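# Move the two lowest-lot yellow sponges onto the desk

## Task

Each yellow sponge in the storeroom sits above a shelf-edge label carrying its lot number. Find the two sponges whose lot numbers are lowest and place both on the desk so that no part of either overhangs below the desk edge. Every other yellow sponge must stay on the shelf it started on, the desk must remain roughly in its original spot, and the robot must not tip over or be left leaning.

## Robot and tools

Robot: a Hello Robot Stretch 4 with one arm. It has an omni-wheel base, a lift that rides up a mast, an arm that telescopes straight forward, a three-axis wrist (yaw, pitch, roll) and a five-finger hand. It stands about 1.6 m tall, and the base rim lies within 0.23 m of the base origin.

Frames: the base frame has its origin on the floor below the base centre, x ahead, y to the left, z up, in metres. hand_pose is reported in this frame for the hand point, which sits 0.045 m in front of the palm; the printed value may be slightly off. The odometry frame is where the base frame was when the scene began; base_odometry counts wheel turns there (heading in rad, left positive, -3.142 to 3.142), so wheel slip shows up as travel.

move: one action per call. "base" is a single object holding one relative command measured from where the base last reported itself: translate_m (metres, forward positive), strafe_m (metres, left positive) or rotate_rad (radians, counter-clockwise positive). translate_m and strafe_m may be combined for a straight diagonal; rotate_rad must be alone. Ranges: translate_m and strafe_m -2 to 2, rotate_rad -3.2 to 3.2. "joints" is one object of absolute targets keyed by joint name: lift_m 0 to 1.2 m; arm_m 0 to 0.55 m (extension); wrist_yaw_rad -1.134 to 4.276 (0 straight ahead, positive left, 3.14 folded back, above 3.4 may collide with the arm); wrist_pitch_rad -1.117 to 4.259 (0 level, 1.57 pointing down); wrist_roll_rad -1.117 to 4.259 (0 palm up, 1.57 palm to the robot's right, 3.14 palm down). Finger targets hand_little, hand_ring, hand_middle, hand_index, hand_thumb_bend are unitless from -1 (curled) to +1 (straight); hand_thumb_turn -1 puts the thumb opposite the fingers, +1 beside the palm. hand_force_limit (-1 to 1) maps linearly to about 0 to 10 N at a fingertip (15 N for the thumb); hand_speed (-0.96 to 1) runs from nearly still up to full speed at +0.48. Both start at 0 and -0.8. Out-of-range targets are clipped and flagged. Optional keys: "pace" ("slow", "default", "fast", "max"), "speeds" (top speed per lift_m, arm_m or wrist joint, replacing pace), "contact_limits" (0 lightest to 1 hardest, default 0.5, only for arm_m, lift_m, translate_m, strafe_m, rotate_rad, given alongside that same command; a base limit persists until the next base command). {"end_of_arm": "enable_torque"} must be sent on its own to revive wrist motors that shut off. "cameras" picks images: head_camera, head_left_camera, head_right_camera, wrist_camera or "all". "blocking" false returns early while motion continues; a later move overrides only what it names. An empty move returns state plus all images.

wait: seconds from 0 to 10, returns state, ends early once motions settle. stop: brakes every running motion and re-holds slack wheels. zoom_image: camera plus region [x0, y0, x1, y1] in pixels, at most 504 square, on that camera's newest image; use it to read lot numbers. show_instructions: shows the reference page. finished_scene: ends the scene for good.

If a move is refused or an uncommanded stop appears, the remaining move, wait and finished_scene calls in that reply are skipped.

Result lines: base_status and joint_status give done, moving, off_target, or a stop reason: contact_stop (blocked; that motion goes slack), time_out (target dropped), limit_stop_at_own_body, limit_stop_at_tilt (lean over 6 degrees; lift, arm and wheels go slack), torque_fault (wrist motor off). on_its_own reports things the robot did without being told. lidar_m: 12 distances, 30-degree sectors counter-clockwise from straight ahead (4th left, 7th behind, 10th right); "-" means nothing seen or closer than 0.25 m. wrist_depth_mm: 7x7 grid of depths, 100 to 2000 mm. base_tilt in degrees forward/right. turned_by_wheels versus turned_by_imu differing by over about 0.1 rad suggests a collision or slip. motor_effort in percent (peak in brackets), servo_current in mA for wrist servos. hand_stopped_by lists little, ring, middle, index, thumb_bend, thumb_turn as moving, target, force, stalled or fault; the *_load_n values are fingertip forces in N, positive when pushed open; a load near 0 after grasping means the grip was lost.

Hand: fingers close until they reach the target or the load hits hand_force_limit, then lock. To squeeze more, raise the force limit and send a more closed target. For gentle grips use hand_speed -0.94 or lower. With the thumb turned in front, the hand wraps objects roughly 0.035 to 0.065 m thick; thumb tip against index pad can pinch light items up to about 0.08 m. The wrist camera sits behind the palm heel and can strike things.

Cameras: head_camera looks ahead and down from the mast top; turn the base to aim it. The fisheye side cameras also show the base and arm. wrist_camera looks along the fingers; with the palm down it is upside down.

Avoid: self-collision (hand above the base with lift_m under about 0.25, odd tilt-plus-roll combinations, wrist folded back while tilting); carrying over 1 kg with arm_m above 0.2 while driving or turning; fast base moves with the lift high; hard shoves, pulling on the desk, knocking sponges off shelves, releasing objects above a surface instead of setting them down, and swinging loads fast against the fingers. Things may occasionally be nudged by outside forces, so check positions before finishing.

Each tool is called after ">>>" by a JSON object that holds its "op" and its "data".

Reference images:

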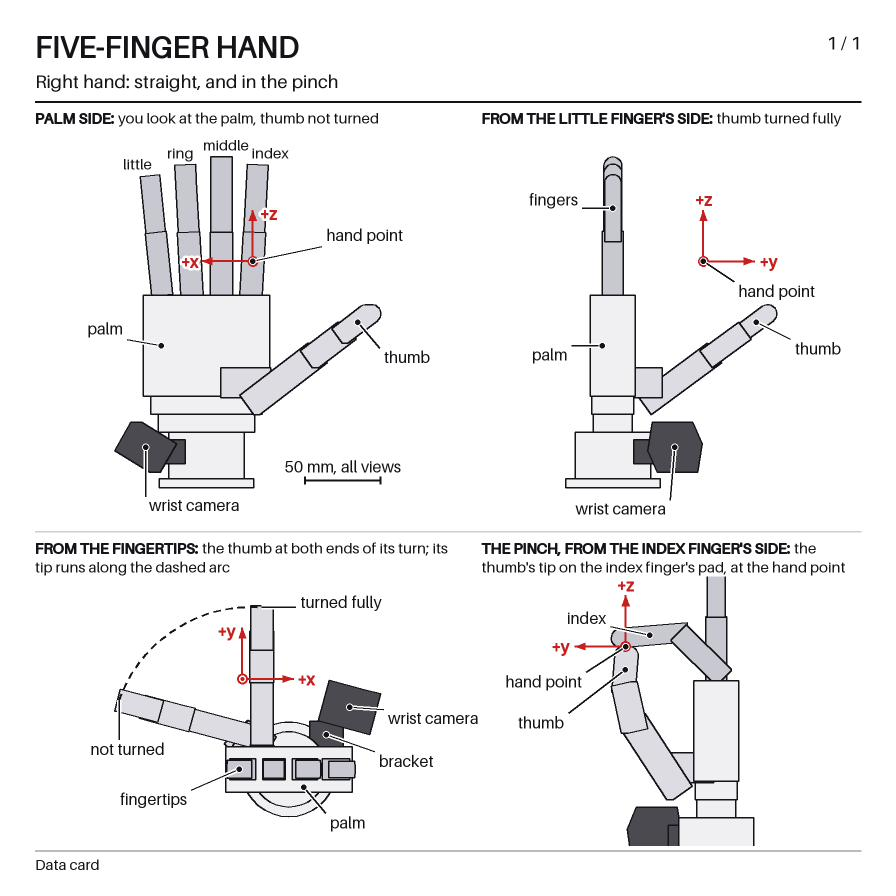

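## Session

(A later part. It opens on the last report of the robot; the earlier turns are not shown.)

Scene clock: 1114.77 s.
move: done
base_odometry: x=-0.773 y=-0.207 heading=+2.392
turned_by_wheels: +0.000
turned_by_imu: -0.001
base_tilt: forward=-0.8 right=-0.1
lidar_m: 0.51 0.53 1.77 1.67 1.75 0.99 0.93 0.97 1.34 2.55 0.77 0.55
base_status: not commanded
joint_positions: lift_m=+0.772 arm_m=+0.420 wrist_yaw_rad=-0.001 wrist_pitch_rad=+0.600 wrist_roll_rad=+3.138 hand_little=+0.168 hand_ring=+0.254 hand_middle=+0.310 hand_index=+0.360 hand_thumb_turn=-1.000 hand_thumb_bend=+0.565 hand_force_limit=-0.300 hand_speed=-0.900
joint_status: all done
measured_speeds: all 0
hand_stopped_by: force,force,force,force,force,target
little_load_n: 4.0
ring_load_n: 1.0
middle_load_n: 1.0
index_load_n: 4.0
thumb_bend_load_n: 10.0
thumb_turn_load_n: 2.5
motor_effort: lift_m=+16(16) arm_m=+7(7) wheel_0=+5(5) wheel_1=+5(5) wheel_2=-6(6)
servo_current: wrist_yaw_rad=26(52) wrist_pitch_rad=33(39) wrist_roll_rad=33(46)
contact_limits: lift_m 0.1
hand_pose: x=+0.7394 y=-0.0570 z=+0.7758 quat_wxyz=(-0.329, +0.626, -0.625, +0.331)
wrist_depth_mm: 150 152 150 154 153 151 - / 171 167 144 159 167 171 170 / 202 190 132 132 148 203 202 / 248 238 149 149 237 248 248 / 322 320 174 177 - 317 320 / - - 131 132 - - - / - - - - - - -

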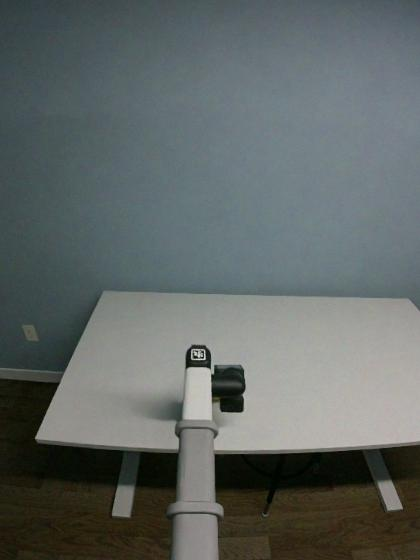

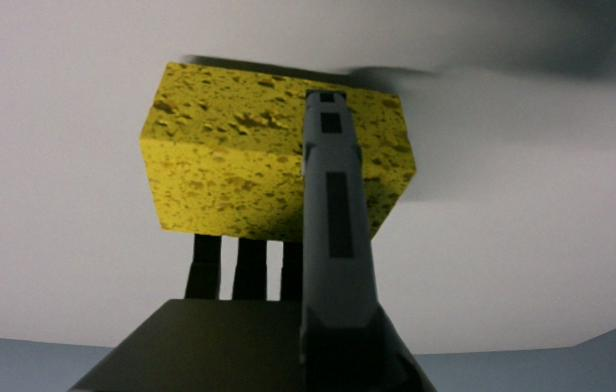

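>>> {"op": "move", "data": {"joints": {"lift_m": 0.760}, "pace": "slow", "contact_limits": {"lift_m": 0.0}, "cameras": ["wrist_camera"]}}

Scene clock: 1124.90 s.
move: done
base_odometry: x=-0.773 y=-0.207 heading=+2.392
turned_by_wheels: +0.000
turned_by_imu: +0.000
base_tilt: forward=-0.8 right=+0.0
lidar_m: 0.51 0.55 1.75 1.68 1.76 0.98 0.93 0.97 1.32 2.55 0.75 0.56
base_status: not commanded
joint_positions: lift_m=+0.760 arm_m=+0.420 wrist_yaw_rad=-0.001 wrist_pitch_rad=+0.600 wrist_roll_rad=+3.138 hand_little=+0.168 hand_ring=+0.254 hand_middle=+0.310 hand_index=+0.360 hand_thumb_turn=-1.000 hand_thumb_bend=+0.565 hand_force_limit=-0.300 hand_speed=-0.900
joint_status: all done
measured_speeds: all 0
hand_stopped_by: force,force,force,force,force,target
little_load_n: 3.5
ring_load_n: 1.5
middle_load_n: 1.0
index_load_n: 3.5
thumb_bend_load_n: 9.5
thumb_turn_load_n: 2.0
motor_effort: lift_m=+15(16) arm_m=+7(7) wheel_0=+5(5) wheel_1=+4(5) wheel_2=-6(6)
servo_current: wrist_yaw_rad=33(46) wrist_pitch_rad=20(33) wrist_roll_rad=39(39)
contact_limits: lift_m 0
hand_pose: x=+0.7394 y=-0.0570 z=+0.7639 quat_wxyz=(-0.329, +0.626, -0.625, +0.331)
wrist_depth_mm: 138 137 141 141 137 139 - / 157 153 144 150 158 157 - / 186 174 132 132 149 193 192 / 229 219 149 149 228 228 228 / 297 294 174 177 - 293 294 / - 351 131 132 - - - / - - - - - - -

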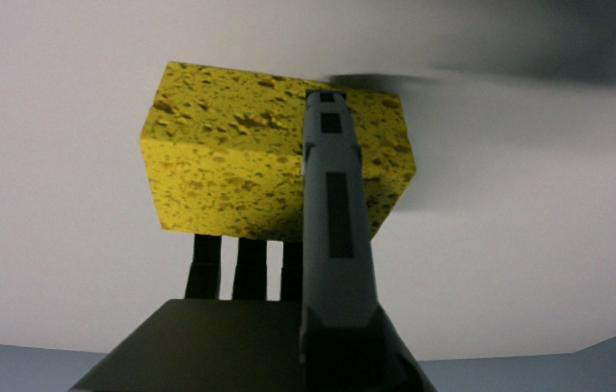

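>>> {"op": "move", "data": {"joints": {"lift_m": 0.758}, "pace": "slow", "contact_limits": {"lift_m": 0.0}, "cameras": ["wrist_camera"]}}

Scene clock: 1133.50 s.
move: done
base_odometry: x=-0.773 y=-0.207 heading=+2.392
turned_by_wheels: +0.000
turned_by_imu: +0.000
base_tilt: forward=-0.9 right=+0.0
lidar_m: 0.52 0.55 1.76 1.69 1.75 0.98 0.93 0.96 1.31 2.53 0.78 0.55
base_status: not commanded
joint_positions: lift_m=+0.759 arm_m=+0.420 wrist_yaw_rad=-0.001 wrist_pitch_rad=+0.600 wrist_roll_rad=+3.138 hand_little=+0.168 hand_ring=+0.254 hand_middle=+0.310 hand_index=+0.360 hand_thumb_turn=-1.000 hand_thumb_bend=+0.565 hand_force_limit=-0.300 hand_speed=-0.900
joint_status: all done
measured_speeds: all 0
hand_stopped_by: force,force,force,force,force,target
little_load_n: 4.0
ring_load_n: 1.5
middle_load_n: 1.0
index_load_n: 3.5
thumb_bend_load_n: 9.5
thumb_turn_load_n: 1.5
motor_effort: lift_m=+14(15) arm_m=+7(7) wheel_0=+5(5) wheel_1=+4(5) wheel_2=-6(6)
servo_current: wrist_yaw_rad=26(46) wrist_pitch_rad=33(39) wrist_roll_rad=33(39)
contact_limits: lift_m 0
hand_pose: x=+0.7394 y=-0.0570 z=+0.7620 quat_wxyz=(-0.329, +0.626, -0.625, +0.331)
wrist_depth_mm: 137 138 140 141 137 139 - / 160 152 145 150 158 157 - / 185 173 132 132 149 193 193 / 228 217 148 148 219 228 228 / 294 293 174 178 - 293 296 / - 351 131 132 - - - / - - - - - - -

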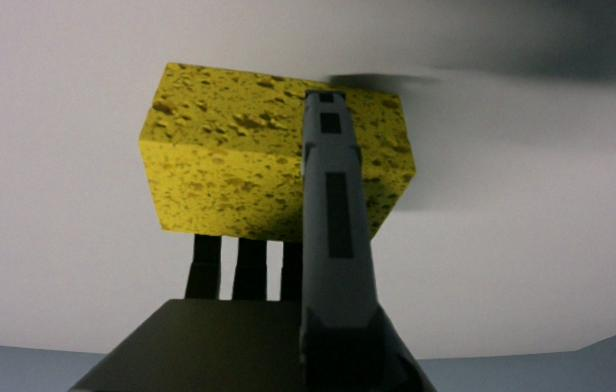

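>>> {"op": "move", "data": {"joints": {"hand_index": 0.6, "hand_middle": 0.6, "hand_ring": 0.6, "hand_little": 0.6, "hand_thumb_bend": 0.8, "hand_speed": -0.85}, "cameras": ["wrist_camera"]}}

Scene clock: 1146.47 s.
move: done
base_odometry: x=-0.773 y=-0.207 heading=+2.392
turned_by_wheels: +0.000
turned_by_imu: -0.001
base_tilt: forward=-0.8 right=-0.1
lidar_m: 0.52 0.55 1.77 1.69 1.79 0.96 0.93 0.96 1.33 2.56 0.74 0.56
base_status: not commanded
joint_positions: lift_m=+0.758 arm_m=+0.420 wrist_yaw_rad=-0.001 wrist_pitch_rad=+0.600 wrist_roll_rad=+3.138 hand_little=+0.600 hand_ring=+0.600 hand_middle=+0.600 hand_index=+0.600 hand_thumb_turn=-1.000 hand_thumb_bend=+0.800 hand_force_limit=-0.300 hand_speed=-0.850
joint_status: all done
measured_speeds: all 0
hand_stopped_by: target,target,target,target,target,target
little_load_n: 0.0
ring_load_n: 0.0
middle_load_n: 0.0
index_load_n: 0.0
thumb_bend_load_n: 0.0
thumb_turn_load_n: 0.0
motor_effort: lift_m=+15(15) arm_m=+7(7) wheel_0=+5(5) wheel_1=+5(5) wheel_2=-6(7)
servo_current: wrist_yaw_rad=20(39) wrist_pitch_rad=33(39) wrist_roll_rad=39(39)
contact_limits: lift_m 0
hand_pose: x=+0.7394 y=-0.0570 z=+0.7619 quat_wxyz=(-0.329, +0.626, -0.625, +0.331)
wrist_depth_mm: 135 137 135 143 138 137 - / 153 154 147 148 157 156 - / 188 171 134 134 156 191 185 / 223 213 146 146 216 225 226 / 287 286 179 179 - 291 293 / - 343 158 132 - - - / - - - - - - -

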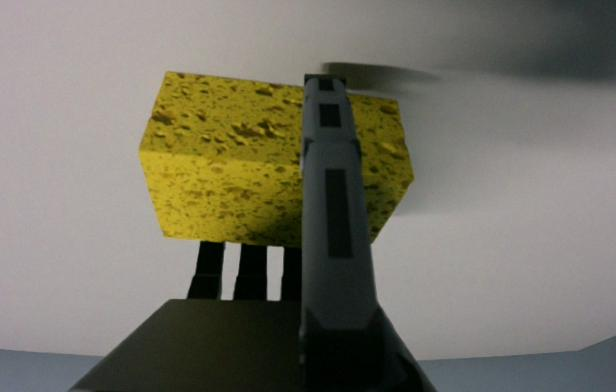

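>>> {"op": "move", "data": {"joints": {"hand_index": 1, "hand_middle": 1, "hand_ring": 1, "hand_little": 1, "hand_thumb_bend": 1, "hand_speed": -0.8}, "cameras": []}}

>>> {"op": "move", "data": {"joints": {"lift_m": 0.86}, "pace": "slow", "cameras": ["head_camera", "wrist_camera"]}}

Scene clock: 1154.83 s.
move: done
base_odometry: x=-0.773 y=-0.207 heading=+2.392
turned_by_wheels: +0.000
turned_by_imu: +0.000
base_tilt: forward=-0.9 right=+0.0
lidar_m: 0.52 0.56 1.78 1.67 1.78 0.97 0.92 0.96 1.33 2.53 0.76 0.53
base_status: not commanded
joint_positions: lift_m=+0.758 arm_m=+0.420 wrist_yaw_rad=-0.001 wrist_pitch_rad=+0.600 wrist_roll_rad=+3.138 hand_little=+1.000 hand_ring=+1.000 hand_middle=+1.000 hand_index=+1.000 hand_thumb_turn=-1.000 hand_thumb_bend=+1.000 hand_force_limit=-0.300 hand_speed=-0.800
joint_status: all done
measured_speeds: all 0
hand_stopped_by: target,target,target,target,target,target
little_load_n: 0.0
ring_load_n: 0.0
middle_load_n: 0.0
index_load_n: 0.0
thumb_bend_load_n: 0.0
thumb_turn_load_n: 0.0
motor_effort: lift_m=+15(15) arm_m=+7(7) wheel_0=+5(5) wheel_1=+4(5) wheel_2=-6(6)
servo_current: wrist_yaw_rad=26(46) wrist_pitch_rad=33(46) wrist_roll_rad=33(46)
contact_limits: lift_m 0
hand_pose: x=+0.7394 y=-0.0570 z=+0.7619 quat_wxyz=(-0.329, +0.626, -0.625, +0.331)
wrist_depth_mm: 135 137 134 - 139 137 - / 153 154 147 148 156 155 - / 188 171 134 138 172 191 184 / 224 213 146 146 - 226 226 / 287 286 270 285 - 291 293 / - 345 131 - - - - / - - - - - - -

Scene clock: 1156.53 s.
move: done
base_odometry: x=-0.773 y=-0.207 heading=+2.392
turned_by_wheels: +0.000
turned_by_imu: +0.000
base_tilt: forward=-0.9 right=+0.0
lidar_m: 0.52 0.55 1.75 1.67 1.75 0.98 0.93 0.95 1.31 2.52 0.77 0.55
base_status: not commanded
joint_positions: lift_m=+0.860 arm_m=+0.420 wrist_yaw_rad=-0.001 wrist_pitch_rad=+0.600 wrist_roll_rad=+3.138 hand_little=+1.000 hand_ring=+1.000 hand_middle=+1.000 hand_index=+1.000 hand_thumb_turn=-1.000 hand_thumb_bend=+1.000 hand_force_limit=-0.300 hand_speed=-0.800
joint_status: all done
measured_speeds: all 0
hand_stopped_by: target,target,target,target,target,target
little_load_n: 0.0
ring_load_n: 0.0
middle_load_n: 0.0
index_load_n: 0.0
thumb_bend_load_n: 0.0
thumb_turn_load_n: 0.0
motor_effort: lift_m=+25(27) arm_m=+7(7) wheel_0=+5(5) wheel_1=+4(5) wheel_2=-6(6)
servo_current: wrist_yaw_rad=33(46) wrist_pitch_rad=26(39) wrist_roll_rad=33(46)
hand_pose: x=+0.7394 y=-0.0570 z=+0.8631 quat_wxyz=(-0.329, +0.626, -0.625, +0.331)
wrist_depth_mm: 241 239 199 195 240 240 243 / 273 276 232 218 279 277 276 / 325 327 329 329 319 329 329 / - - - - - - - / - - - - - - - / - - 131 - - - - / - - - - - - -

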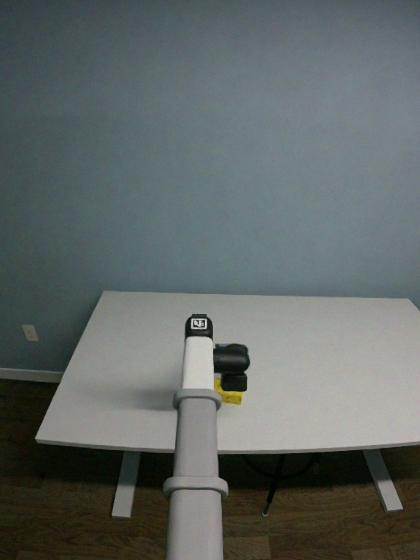

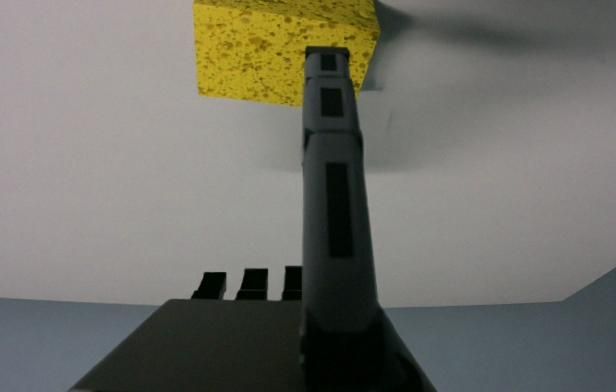

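>>> {"op": "move", "data": {"joints": {"arm_m": 0.0}, "cameras": []}}

>>> {"op": "move", "data": {"base": {"translate_m": -0.3}, "cameras": ["head_camera"]}}

>>> {"op": "move", "data": {"base": {"rotate_rad": -1.59}, "cameras": ["head_camera", "head_left_camera"]}}

Scene clock: 1170.73 s.
move: done
base_odometry: x=-0.773 y=-0.207 heading=+2.392
turned_by_wheels: +0.000
turned_by_imu: -0.001
base_tilt: forward=-0.8 right=+0.0
lidar_m: 0.51 0.55 1.75 1.68 1.75 0.97 0.91 0.95 1.33 2.56 0.77 0.55
base_status: not commanded
joint_positions: lift_m=+0.860 arm_m=+0.000 wrist_yaw_rad=-0.001 wrist_pitch_rad=+0.600 wrist_roll_rad=+3.138 hand_little=+1.000 hand_ring=+1.000 hand_middle=+1.000 hand_index=+1.000 hand_thumb_turn=-1.000 hand_thumb_bend=+1.000 hand_force_limit=-0.300 hand_speed=-0.800
joint_status: all done
measured_speeds: all 0
hand_stopped_by: target,target,target,target,target,target
little_load_n: 0.5
ring_load_n: 0.0
middle_load_n: 0.0
index_load_n: 0.0
thumb_bend_load_n: 0.0
thumb_turn_load_n: 0.0
motor_effort: lift_m=+24(25) arm_m=-7(9) wheel_0=+5(5) wheel_1=+4(5) wheel_2=-6(6)
servo_current: wrist_yaw_rad=26(46) wrist_pitch_rad=26(39) wrist_roll_rad=26(39)
hand_pose: x=+0.3198 y=-0.0569 z=+0.8631 quat_wxyz=(-0.329, +0.626, -0.625, +0.331)
wrist_depth_mm: 991 1008 991 991 991 976 1008 / 1078 1138 1138 1078 1118 1118 1138 / 1336 1255 1308 1336 - 1308 1336 / - - - - - - - / - - - - - - - / - - 131 - - - - / - - - - - - -

Scene clock: 1173.23 s.
move: done
base_odometry: x=-0.554 y=-0.412 heading=+2.392
turned_by_wheels: +0.000
turned_by_imu: +0.001
base_tilt: forward=-0.8 right=-0.1
lidar_m: 0.81 0.86 1.77 1.68 0.92 0.65 0.62 0.66 0.92 2.45 1.18 0.85
base_status: done
joint_positions: lift_m=+0.860 arm_m=+0.000 wrist_yaw_rad=-0.001 wrist_pitch_rad=+0.600 wrist_roll_rad=+3.138 hand_little=+1.000 hand_ring=+1.000 hand_middle=+1.000 hand_index=+1.000 hand_thumb_turn=-1.000 hand_thumb_bend=+1.000 hand_force_limit=-0.300 hand_speed=-0.800
joint_status: not commanded
measured_speeds: all 0
hand_stopped_by: target,target,target,target,target,target
little_load_n: -0.5
ring_load_n: 0.0
middle_load_n: -0.5
index_load_n: 0.0
thumb_bend_load_n: -0.5
thumb_turn_load_n: 0.0
motor_effort: lift_m=+24(25) arm_m=-7(7) wheel_0=-5(10) wheel_1=-3(12) wheel_2=+2(17)
servo_current: wrist_yaw_rad=33(39) wrist_pitch_rad=33(46) wrist_roll_rad=46(46)
hand_pose: x=+0.3198 y=-0.0569 z=+0.8631 quat_wxyz=(-0.329, +0.626, -0.625, +0.331)
wrist_depth_mm: 991 1008 1008 991 991 1008 991 / 1118 1138 1160 1118 1118 1138 1138 / 1308 1366 1336 1366 - 1336 1336 / 1499 1618 1537 - - 1537 1576 / - - 891 - - - - / - - 131 - - - - / - - - - - - -

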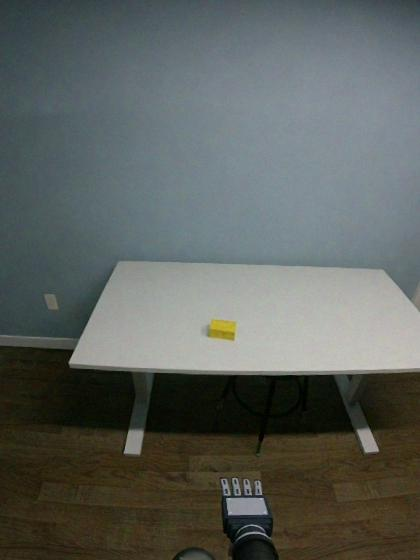

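Scene clock: 1175.30 s.
move: done
base_odometry: x=-0.554 y=-0.411 heading=+0.802
turned_by_wheels: -1.589
turned_by_imu: -1.571
base_tilt: forward=-0.8 right=+0.0
lidar_m: 2.40 1.18 0.83 0.81 0.88 1.77 1.68 0.92 0.64 0.61 0.65 0.90
base_status: done
joint_positions: lift_m=+0.860 arm_m=+0.000 wrist_yaw_rad=-0.001 wrist_pitch_rad=+0.600 wrist_roll_rad=+3.138 hand_little=+1.000 hand_ring=+1.000 hand_middle=+1.000 hand_index=+1.000 hand_thumb_turn=-1.000 hand_thumb_bend=+1.000 hand_force_limit=-0.300 hand_speed=-0.800
joint_status: not commanded
measured_speeds: all 0
hand_stopped_by: target,target,target,target,target,target
little_load_n: 0.0
ring_load_n: 0.0
middle_load_n: 0.0
index_load_n: 0.0
thumb_bend_load_n: -0.5
thumb_turn_load_n: 0.0
motor_effort: lift_m=+24(25) arm_m=-7(7) wheel_0=+3(11) wheel_1=+3(15) wheel_2=+4(15)
servo_current: wrist_yaw_rad=26(46) wrist_pitch_rad=33(46) wrist_roll_rad=33(46)
hand_pose: x=+0.3199 y=-0.0569 z=+0.8631 quat_wxyz=(-0.329, +0.626, -0.625, +0.331)
wrist_depth_mm: - 976 1025 991 991 1042 991 / - 1118 1160 1118 1160 1138 1138 / - 1308 1336 1366 - 1366 1366 / - 1182 1618 1661 - 1661 1661 / - 1078 - - - - - / - 946 131 170 - - - / - - - - - - -

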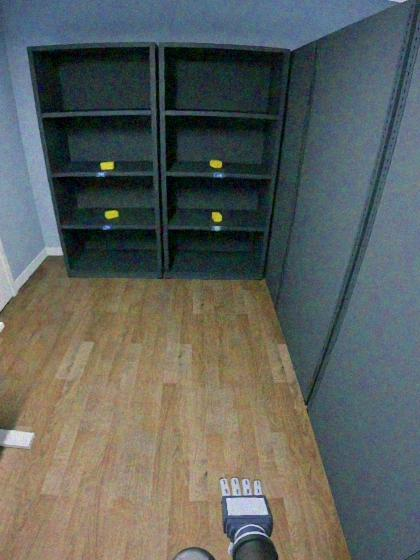

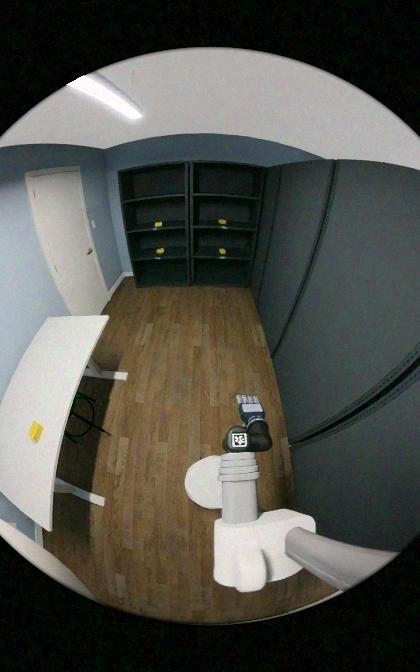

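>>> {"op": "move", "data": {"base": {"translate_m": 1.45}, "joints": {"lift_m": 0.95}, "cameras": ["head_camera", "head_left_camera", "head_right_camera", "wrist_camera"]}}

>>> {"op": "zoom_image", "data": {"camera": "head_camera", "region": [140, 200, 340, 400]}}

Scene clock: 1188.70 s.
move: done
base_odometry: x=+0.454 y=+0.631 heading=+0.803
turned_by_wheels: +0.000
turned_by_imu: -0.008
base_tilt: forward=-0.8 right=+0.0
lidar_m: 1.11 1.14 1.60 1.55 0.90 1.20 3.15 0.89 0.62 0.59 0.61 0.86
base_status: done
joint_positions: lift_m=+0.950 arm_m=+0.000 wrist_yaw_rad=-0.001 wrist_pitch_rad=+0.600 wrist_roll_rad=+3.138 hand_little=+1.000 hand_ring=+1.000 hand_middle=+1.000 hand_index=+1.000 hand_thumb_turn=-1.000 hand_thumb_bend=+1.000 hand_force_limit=-0.300 hand_speed=-0.800
joint_status: all done
measured_speeds: all 0
hand_stopped_by: target,target,target,target,target,target
little_load_n: 0.0
ring_load_n: 0.0
middle_load_n: 0.0
index_load_n: 0.0
thumb_bend_load_n: 0.0
thumb_turn_load_n: 0.0
motor_effort: lift_m=+24(26) arm_m=-7(7) wheel_0=+5(10) wheel_1=+4(12) wheel_2=-3(16)
servo_current: wrist_yaw_rad=33(46) wrist_pitch_rad=26(46) wrist_roll_rad=33(46)
hand_pose: x=+0.3199 y=-0.0569 z=+0.9531 quat_wxyz=(-0.329, +0.626, -0.625, +0.331)
wrist_depth_mm: - 1078 1098 1098 1078 1098 1078 / 715 1229 1255 1229 1255 1255 1255 / - - - - - - - / - - - - - - - / - - - - - - 1205 / - - 131 - - - - / - - - - - - -

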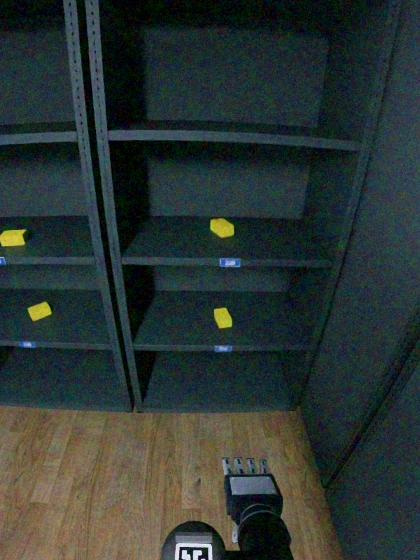

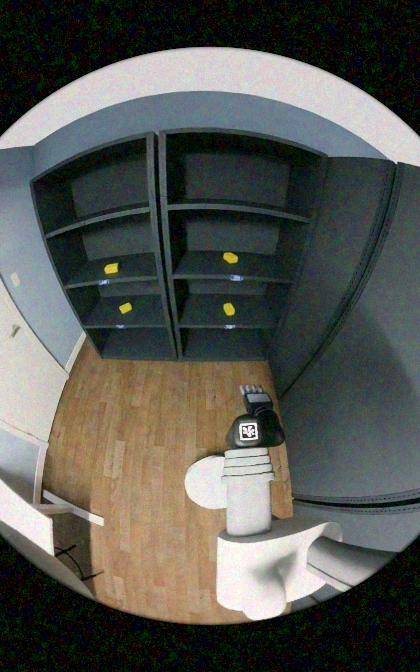

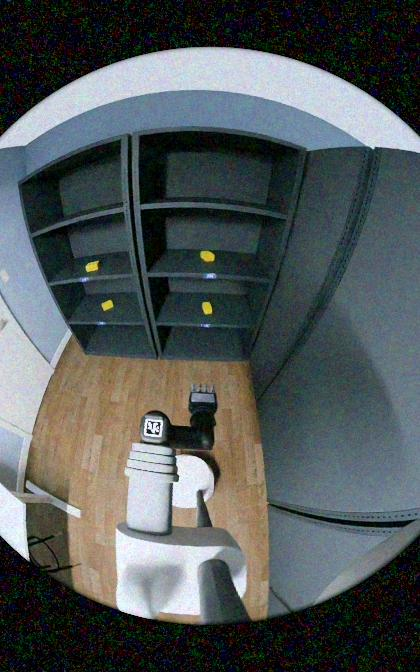

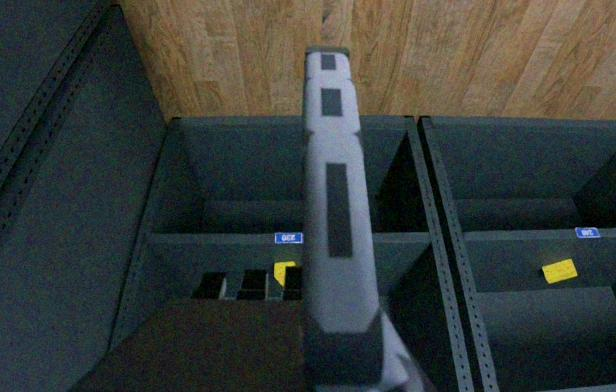

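Scaled by 2.520 from the camera's image (finer frame: 1200x1600).

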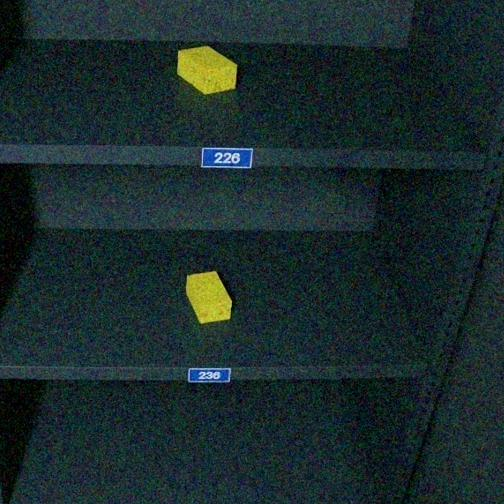

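>>> {"op": "zoom_image", "data": {"camera": "head_camera", "region": [0, 200, 80, 370]}}

>>> {"op": "zoom_image", "data": {"camera": "head_camera", "region": [200, 210, 260, 280]}}

Scaled by 2.965 from the camera's image (finer frame: 1200x1600).

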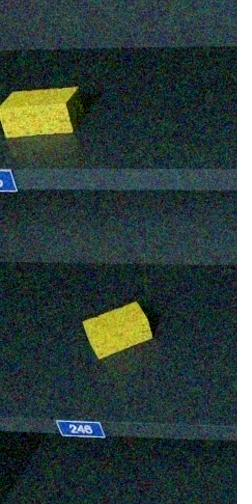

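Scaled by 7.200 from the camera's image (finer frame: 1200x1600).

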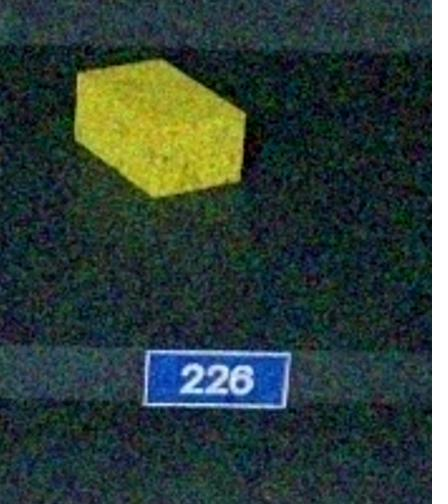

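>>> {"op": "move", "data": {"base": {"translate_m": 0.5, "strafe_m": 0.1}, "joints": {"lift_m": 0.99, "wrist_pitch_rad": 0.0}, "cameras": ["head_camera", "head_left_camera", "wrist_camera"]}}

>>> {"op": "zoom_image", "data": {"camera": "head_camera", "region": [180, 230, 320, 330]}}

Scene clock: 1237.13 s.
move: done
base_odometry: x=+0.729 y=+1.060 heading=+0.803
turned_by_wheels: +0.000
turned_by_imu: -0.004
base_tilt: forward=-0.8 right=+0.0
lidar_m: 0.59 0.66 0.91 1.51 1.27 1.16 3.69 1.03 0.71 0.66 0.71 0.64
base_status: done
joint_positions: lift_m=+0.990 arm_m=+0.000 wrist_yaw_rad=-0.001 wrist_pitch_rad=+0.010 wrist_roll_rad=+3.138 hand_little=+1.000 hand_ring=+1.000 hand_middle=+1.000 hand_index=+1.000 hand_thumb_turn=-1.000 hand_thumb_bend=+1.000 hand_force_limit=-0.300 hand_speed=-0.800
joint_status: all done
measured_speeds: all 0
hand_stopped_by: target,target,target,target,target,target
little_load_n: 0.0
ring_load_n: 0.0
middle_load_n: -0.5
index_load_n: 0.0
thumb_bend_load_n: 0.0
thumb_turn_load_n: 0.0
motor_effort: lift_m=+24(27) arm_m=-7(7) wheel_0=+4(9) wheel_1=+2(14) wheel_2=-5(18)
servo_current: wrist_yaw_rad=33(46) wrist_pitch_rad=39(189) wrist_roll_rad=39(46)
hand_pose: x=+0.3919 y=-0.0570 z=+1.1053 quat_wxyz=(-0.496, +0.503, -0.502, +0.498)
wrist_depth_mm: - - - - - - - / 433 436 430 430 - 430 - / - - 634 - - 521 - / - - - - - - - / - - - - - - - / - - 131 - - - - / - - - - - - -

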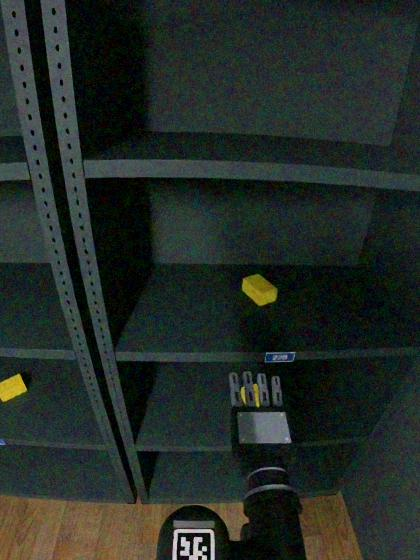

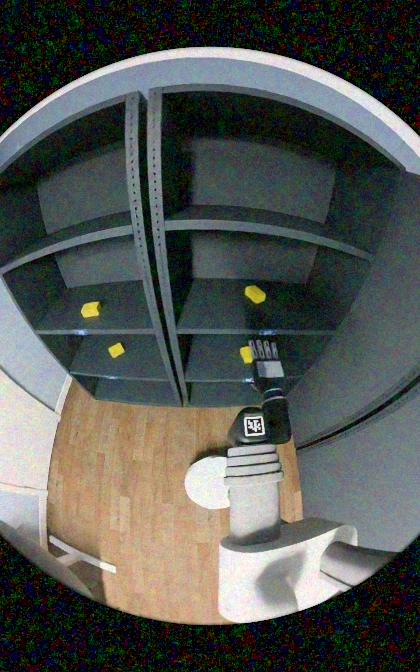

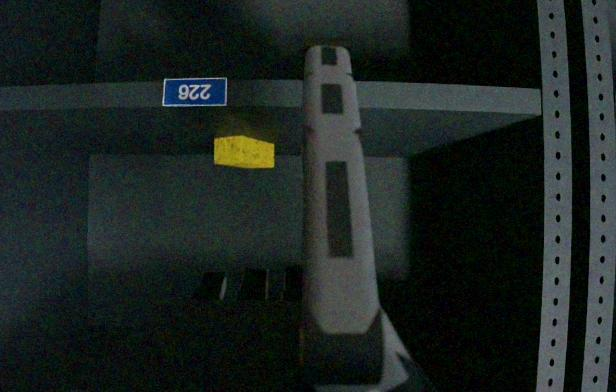

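Scaled by 3.600 from the camera's image (finer frame: 1200x1600).

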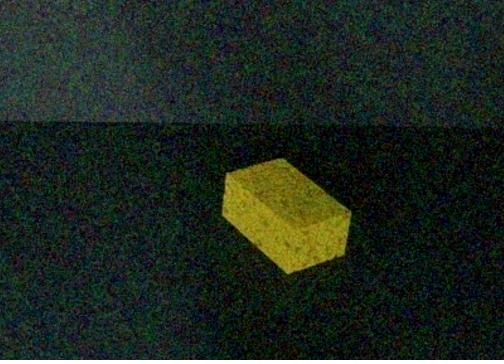

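>>> {"op": "move", "data": {"base": {"rotate_rad": -0.354}, "joints": {"lift_m": 1.09, "wrist_pitch_rad": 0.6, "wrist_yaw_rad": -0.84}, "cameras": []}}

>>> {"op": "move", "data": {"base": {"strafe_m": 0.29}, "cameras": ["head_camera", "wrist_camera"]}}

Scene clock: 1319.27 s.
move: done
base_odometry: x=+0.729 y=+1.060 heading=+0.450
turned_by_wheels: -0.353
turned_by_imu: -0.348
base_tilt: forward=-0.8 right=+0.0
lidar_m: 0.62 0.63 0.67 1.07 1.53 1.14 1.32 1.81 0.87 0.69 0.67 0.76
base_status: done
joint_positions: lift_m=+1.090 arm_m=+0.000 wrist_yaw_rad=-0.839 wrist_pitch_rad=+0.600 wrist_roll_rad=+3.138 hand_little=+1.000 hand_ring=+1.000 hand_middle=+1.000 hand_index=+1.000 hand_thumb_turn=-1.000 hand_thumb_bend=+1.000 hand_force_limit=-0.300 hand_speed=-0.800
joint_status: all done
measured_speeds: all 0
hand_stopped_by: target,target,target,target,target,target
little_load_n: 0.0
ring_load_n: 0.0
middle_load_n: 0.0
index_load_n: 0.0
thumb_bend_load_n: 0.0
thumb_turn_load_n: 0.0
motor_effort: lift_m=+25(28) arm_m=-6(7) wheel_0=+5(9) wheel_1=+5(11) wheel_2=+6(12)
servo_current: wrist_yaw_rad=33(117) wrist_pitch_rad=26(59) wrist_roll_rad=33(39)
hand_pose: x=+0.2283 y=-0.1486 z=+1.0931 quat_wxyz=(-0.166, +0.318, -0.825, +0.436)
wrist_depth_mm: - - 1042 1098 1205 - - / - - 891 - - - - / - - 788 - - - - / - - 723 - - - 1042 / - - 647 - - - - / - - 131 - - - - / - - - - - - -

Scene clock: 1321.57 s.
move: done
base_odometry: x=+0.603 y=+1.321 heading=+0.450
turned_by_wheels: +0.000
turned_by_imu: -0.002
base_tilt: forward=-0.8 right=+0.0
lidar_m: 0.53 0.50 0.57 0.91 1.24 1.20 1.11 2.47 1.23 0.97 0.94 0.67
base_status: done
joint_positions: lift_m=+1.090 arm_m=+0.000 wrist_yaw_rad=-0.839 wrist_pitch_rad=+0.600 wrist_roll_rad=+3.138 hand_little=+1.000 hand_ring=+1.000 hand_middle=+1.000 hand_index=+1.000 hand_thumb_turn=-1.000 hand_thumb_bend=+1.000 hand_force_limit=-0.300 hand_speed=-0.800
joint_status: not commanded
measured_speeds: all 0
hand_stopped_by: target,target,target,target,target,target
little_load_n: 0.0
ring_load_n: 0.0
middle_load_n: 0.0
index_load_n: 0.0
thumb_bend_load_n: 0.0
thumb_turn_load_n: 0.0
motor_effort: lift_m=+24(25) arm_m=-6(6) wheel_0=-3(15) wheel_1=+0(15) wheel_2=+0(8)
servo_current: wrist_yaw_rad=33(46) wrist_pitch_rad=20(39) wrist_roll_rad=13(46)
hand_pose: x=+0.2283 y=-0.1486 z=+1.0931 quat_wxyz=(-0.166, +0.318, -0.825, +0.436)
wrist_depth_mm: - 1229 1255 1229 1205 - - / - - 1255 116 - - - / - - 1118 - - 831 - / - 960 1025 - - 1138 - / - 878 891 - - 1160 477 / - 798 131 - - - - / - - - - - - -

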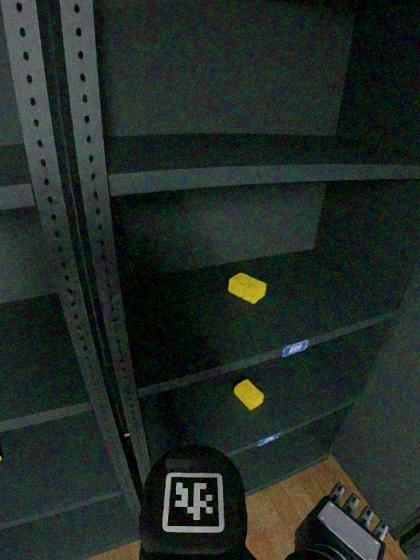

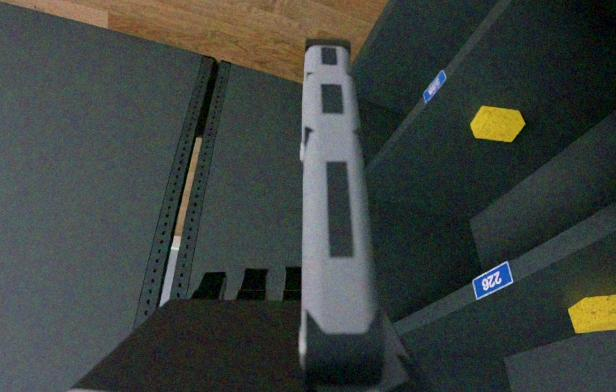

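>>> {"op": "move", "data": {"base": {"translate_m": 0.16}, "joints": {"lift_m": 1.08}, "pace": "slow", "contact_limits": {"translate_m": 0.2}, "cameras": ["head_camera", "head_left_camera", "head_right_camera", "wrist_camera"]}}

Scene clock: 1334.07 s.
move: done
base_odometry: x=+0.747 y=+1.391 heading=+0.450
turned_by_wheels: +0.000
turned_by_imu: +0.000
base_tilt: forward=-0.7 right=-0.1
lidar_m: 0.36 0.35 0.43 0.67 1.28 1.39 1.24 2.35 1.16 0.91 0.88 0.49
base_status: done
joint_positions: lift_m=+1.080 arm_m=+0.000 wrist_yaw_rad=-0.839 wrist_pitch_rad=+0.600 wrist_roll_rad=+3.138 hand_little=+1.000 hand_ring=+1.000 hand_middle=+1.000 hand_index=+1.000 hand_thumb_turn=-1.000 hand_thumb_bend=+1.000 hand_force_limit=-0.300 hand_speed=-0.800
joint_status: all done
measured_speeds: all 0
hand_stopped_by: target,target,target,target,target,target
little_load_n: 0.0
ring_load_n: 0.0
middle_load_n: 0.0
index_load_n: 0.0
thumb_bend_load_n: 0.0
thumb_turn_load_n: 0.0
motor_effort: lift_m=+15(23) arm_m=-6(6) wheel_0=+5(10) wheel_1=+3(10) wheel_2=-3(13)
servo_current: wrist_yaw_rad=26(39) wrist_pitch_rad=26(39) wrist_roll_rad=26(52)
contact_limits: translate_m 0.2
hand_pose: x=+0.2283 y=-0.1486 z=+1.0839 quat_wxyz=(-0.166, +0.318, -0.825, +0.436)
wrist_depth_mm: - 1205 1205 1182 - - - / - 1078 - 115 - 741 - / - 960 - - - - - / - 854 - - - 991 336 / - - - - - 430 415 / 691 - 131 - - - 500 / 640 - - - - - -

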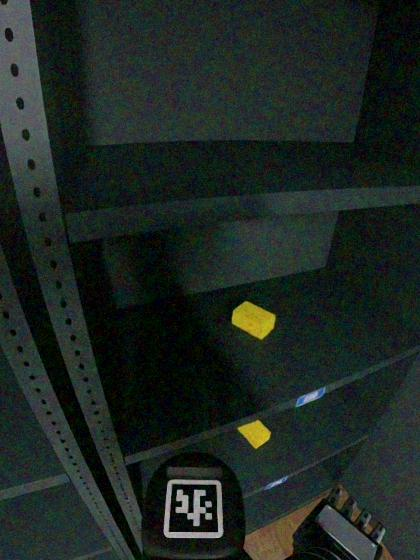

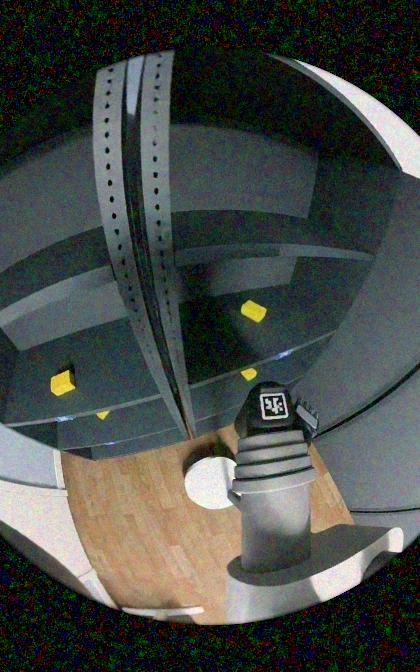

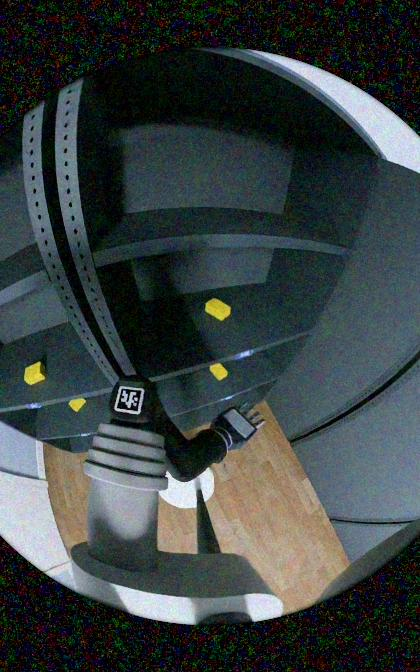

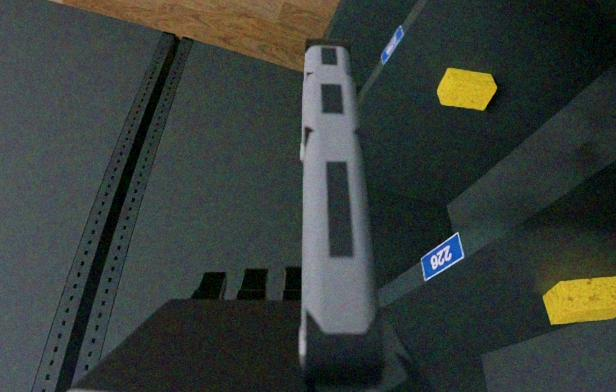

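>>> {"op": "move", "data": {"base": {"strafe_m": -0.005}, "joints": {"lift_m": 1.06, "arm_m": 0.2}, "pace": "slow", "contact_limits": {"arm_m": 0.0}, "cameras": ["head_camera", "wrist_camera"]}}

Scene clock: 1361.67 s.
move: done
base_odometry: x=+0.749 y=+1.387 heading=+0.451
turned_by_wheels: +0.000
turned_by_imu: +0.000
base_tilt: forward=-0.8 right=+0.1
lidar_m: 0.37 0.36 0.43 0.69 1.29 1.39 1.25 2.33 1.14 0.90 0.88 0.50
base_status: done
joint_positions: lift_m=+1.060 arm_m=+0.200 wrist_yaw_rad=-0.839 wrist_pitch_rad=+0.600 wrist_roll_rad=+3.138 hand_little=+1.000 hand_ring=+1.000 hand_middle=+1.000 hand_index=+1.000 hand_thumb_turn=-1.000 hand_thumb_bend=+1.000 hand_force_limit=-0.300 hand_speed=-0.800
joint_status: all done
measured_speeds: all 0
hand_stopped_by: target,target,target,target,target,target
little_load_n: 0.0
ring_load_n: 0.0
middle_load_n: -0.5
index_load_n: 0.0
thumb_bend_load_n: 0.0
thumb_turn_load_n: 0.0
motor_effort: lift_m=+16(17) arm_m=+7(9) wheel_0=+6(9) wheel_1=-3(9) wheel_2=+0(5)
servo_current: wrist_yaw_rad=33(46) wrist_pitch_rad=26(46) wrist_roll_rad=33(46)
contact_limits: arm_m 0
hand_pose: x=+0.4279 y=-0.1486 z=+1.0639 quat_wxyz=(-0.166, +0.318, -0.825, +0.436)
wrist_depth_mm: - 1042 1160 654 615 185 - / 866 - - 115 - 200 200 / 788 - - - 240 231 230 / - - - - - 282 282 / - - - - - 362 351 / - - 131 - - 436 375 / - - - - - - -

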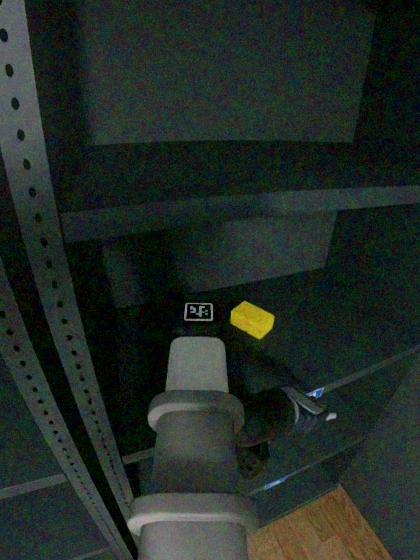

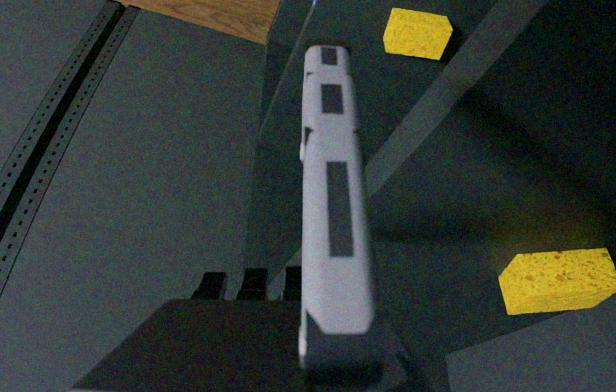

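>>> {"op": "move", "data": {"base": {"strafe_m": -0.005}, "joints": {"arm_m": 0.4, "wrist_yaw_rad": -0.74}, "pace": "slow", "contact_limits": {"arm_m": 0.0}, "cameras": ["head_camera", "wrist_camera"]}}

Scene clock: 1389.27 s.
move: done
base_odometry: x=+0.751 y=+1.382 heading=+0.450
turned_by_wheels: +0.000
turned_by_imu: -0.001
base_tilt: forward=-0.8 right=+0.0
lidar_m: 0.37 0.36 0.43 0.66 1.32 1.38 1.24 2.31 1.14 0.90 0.88 0.47
base_status: done
joint_positions: lift_m=+1.060 arm_m=+0.400 wrist_yaw_rad=-0.741 wrist_pitch_rad=+0.600 wrist_roll_rad=+3.138 hand_little=+1.000 hand_ring=+1.000 hand_middle=+1.000 hand_index=+1.000 hand_thumb_turn=-1.000 hand_thumb_bend=+1.000 hand_force_limit=-0.300 hand_speed=-0.800
joint_status: all done
measured_speeds: all 0
hand_stopped_by: target,target,target,target,target,target
little_load_n: 0.0
ring_load_n: 0.0
middle_load_n: 0.0
index_load_n: -0.5
thumb_bend_load_n: 0.0
thumb_turn_load_n: 0.0
motor_effort: lift_m=+15(16) arm_m=+7(9) wheel_0=+4(8) wheel_1=-4(10) wheel_2=+0(3)
servo_current: wrist_yaw_rad=20(59) wrist_pitch_rad=26(39) wrist_roll_rad=33(46)
contact_limits: arm_m 0
hand_pose: x=+0.6420 y=-0.1424 z=+1.0639 quat_wxyz=(-0.187, +0.358, -0.809, +0.427)
wrist_depth_mm: - 170 168 164 168 167 - / - 195 195 190 195 194 198 / - 229 230 239 222 230 229 / - 279 279 281 - 236 267 / - 359 338 340 - 258 345 / - 466 131 - - - - / - - - - - - -

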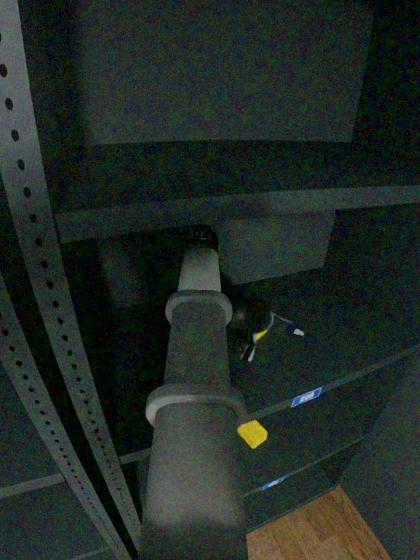

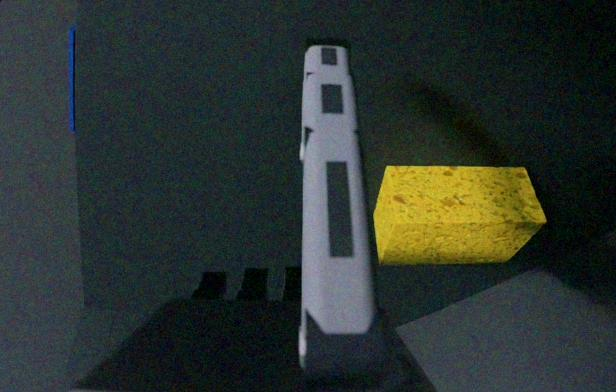

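>>> {"op": "move", "data": {"base": {"strafe_m": 0.027}, "joints": {"arm_m": 0.533}, "pace": "slow", "contact_limits": {"arm_m": 0.0}, "cameras": ["head_camera", "wrist_camera"]}}

Scene clock: 1409.60 s.
move: done
base_odometry: x=+0.739 y=+1.406 heading=+0.450
turned_by_wheels: +0.000
turned_by_imu: -0.001
base_tilt: forward=-0.9 right=+0.0
lidar_m: 0.36 0.35 0.42 0.65 1.31 1.38 1.25 2.35 1.18 0.92 0.91 0.47
base_status: done
joint_positions: lift_m=+1.060 arm_m=+0.533 wrist_yaw_rad=-0.741 wrist_pitch_rad=+0.600 wrist_roll_rad=+3.138 hand_little=+1.000 hand_ring=+1.000 hand_middle=+1.000 hand_index=+1.000 hand_thumb_turn=-1.000 hand_thumb_bend=+1.000 hand_force_limit=-0.300 hand_speed=-0.800
joint_status: all done
measured_speeds: all 0
hand_stopped_by: target,target,target,target,target,target
little_load_n: 0.0
ring_load_n: 0.0
middle_load_n: 0.0
index_load_n: 0.0
thumb_bend_load_n: 0.0
thumb_turn_load_n: 0.0
motor_effort: lift_m=+15(16) arm_m=+7(9) wheel_0=-5(10) wheel_1=+4(12) wheel_2=+0(3)
servo_current: wrist_yaw_rad=26(39) wrist_pitch_rad=20(46) wrist_roll_rad=46(46)
contact_limits: arm_m 0
hand_pose: x=+0.7750 y=-0.1424 z=+1.0639 quat_wxyz=(-0.187, +0.358, -0.809, +0.427)
wrist_depth_mm: 169 170 168 164 168 167 - / 191 194 174 169 183 193 199 / 227 229 172 165 214 229 229 / 279 278 256 202 - 279 - / 362 357 338 338 - - - / - 462 131 - - - - / - - - - - - -

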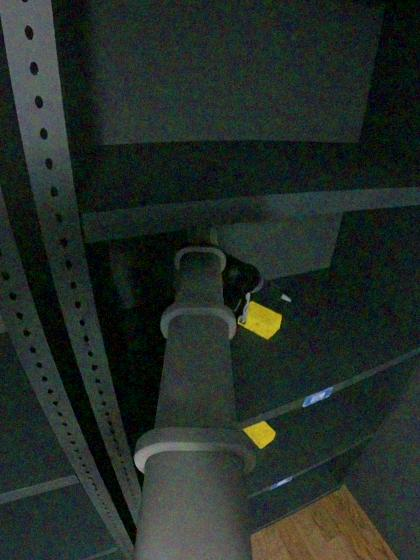

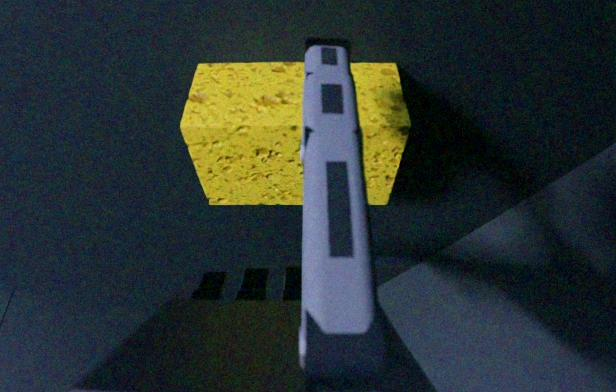

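>>> {"op": "move", "data": {"joints": {"lift_m": 1.026}, "pace": "slow", "contact_limits": {"lift_m": 0.0}, "cameras": ["wrist_camera"]}}

Scene clock: 1418.63 s.
move: done
base_odometry: x=+0.739 y=+1.406 heading=+0.450
turned_by_wheels: +0.000
turned_by_imu: +0.000
base_tilt: forward=-0.8 right=-0.1
lidar_m: 0.36 0.34 0.42 0.66 1.27 1.40 1.27 2.35 1.12 0.92 0.90 0.46
base_status: not commanded
joint_positions: lift_m=+1.026 arm_m=+0.533 wrist_yaw_rad=-0.741 wrist_pitch_rad=+0.600 wrist_roll_rad=+3.138 hand_little=+1.000 hand_ring=+1.000 hand_middle=+1.000 hand_index=+1.000 hand_thumb_turn=-1.000 hand_thumb_bend=+1.000 hand_force_limit=-0.300 hand_speed=-0.800
joint_status: all done
measured_speeds: all 0
hand_stopped_by: target,target,target,target,target,target
little_load_n: 0.0
ring_load_n: 0.0
middle_load_n: 0.0
index_load_n: 0.0
thumb_bend_load_n: 0.0
thumb_turn_load_n: 0.0
motor_effort: lift_m=+15(16) arm_m=+7(7) wheel_0=-5(5) wheel_1=+4(4) wheel_2=+0(0)
servo_current: wrist_yaw_rad=26(39) wrist_pitch_rad=26(39) wrist_roll_rad=33(46)
contact_limits: arm_m 0; lift_m 0
hand_pose: x=+0.7750 y=-0.1424 z=+1.0299 quat_wxyz=(-0.187, +0.358, -0.809, +0.427)
wrist_depth_mm: 130 131 132 129 133 135 - / 155 152 154 149 154 153 - / 179 180 153 153 161 187 180 / 220 220 143 143 143 220 221 / 285 282 180 180 - 268 - / 377 370 131 - - - - / - - - - - - -

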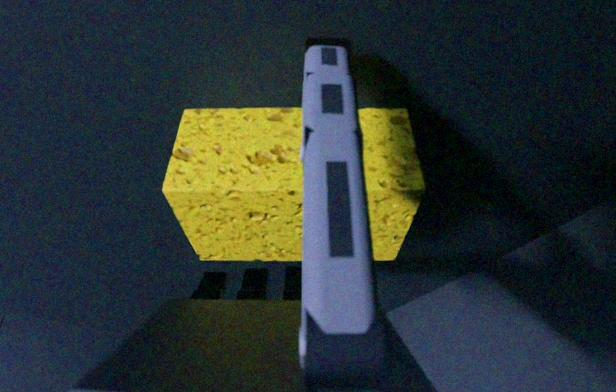

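>>> {"op": "move", "data": {"joints": {"hand_index": 0.45, "hand_middle": 0.4, "hand_ring": 0.35, "hand_little": 0.3, "hand_thumb_bend": 0.65, "hand_speed": -0.85, "hand_force_limit": -0.7}, "cameras": ["wrist_camera"]}}

Scene clock: 1427.60 s.
move: done
base_odometry: x=+0.739 y=+1.406 heading=+0.450
turned_by_wheels: +0.000
turned_by_imu: -0.001
base_tilt: forward=-0.8 right=-0.1
lidar_m: 0.38 0.35 0.42 0.63 1.28 1.37 1.28 2.37 1.15 0.93 0.89 0.45
base_status: not commanded
joint_positions: lift_m=+1.026 arm_m=+0.533 wrist_yaw_rad=-0.741 wrist_pitch_rad=+0.600 wrist_roll_rad=+3.138 hand_little=+0.300 hand_ring=+0.350 hand_middle=+0.400 hand_index=+0.450 hand_thumb_turn=-1.000 hand_thumb_bend=+0.650 hand_force_limit=-0.700 hand_speed=-0.850
joint_status: all done
measured_speeds: all 0
hand_stopped_by: target,target,target,target,target,target
little_load_n: 0.0
ring_load_n: 0.0
middle_load_n: 0.0
index_load_n: 0.0
thumb_bend_load_n: 0.0
thumb_turn_load_n: 0.0
motor_effort: lift_m=+15(16) arm_m=+7(7) wheel_0=-5(5) wheel_1=+4(4) wheel_2=+0(0)
servo_current: wrist_yaw_rad=39(46) wrist_pitch_rad=33(39) wrist_roll_rad=20(46)
contact_limits: arm_m 0; lift_m 0
hand_pose: x=+0.7750 y=-0.1424 z=+1.0299 quat_wxyz=(-0.187, +0.358, -0.809, +0.427)
wrist_depth_mm: 130 131 132 137 133 134 - / 156 152 148 149 154 153 - / 179 180 137 133 143 187 180 / 220 220 142 142 136 221 221 / 285 283 172 171 - 270 - / 377 370 131 132 - - - / - - - - - - -

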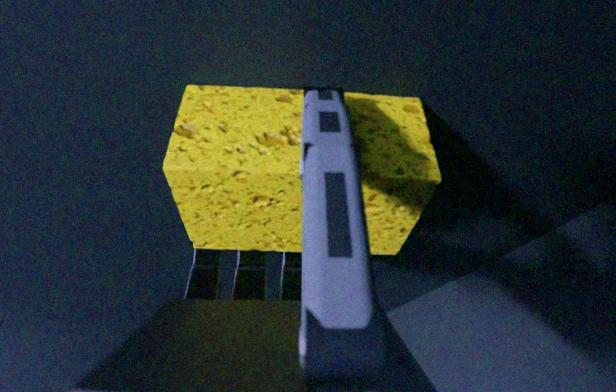

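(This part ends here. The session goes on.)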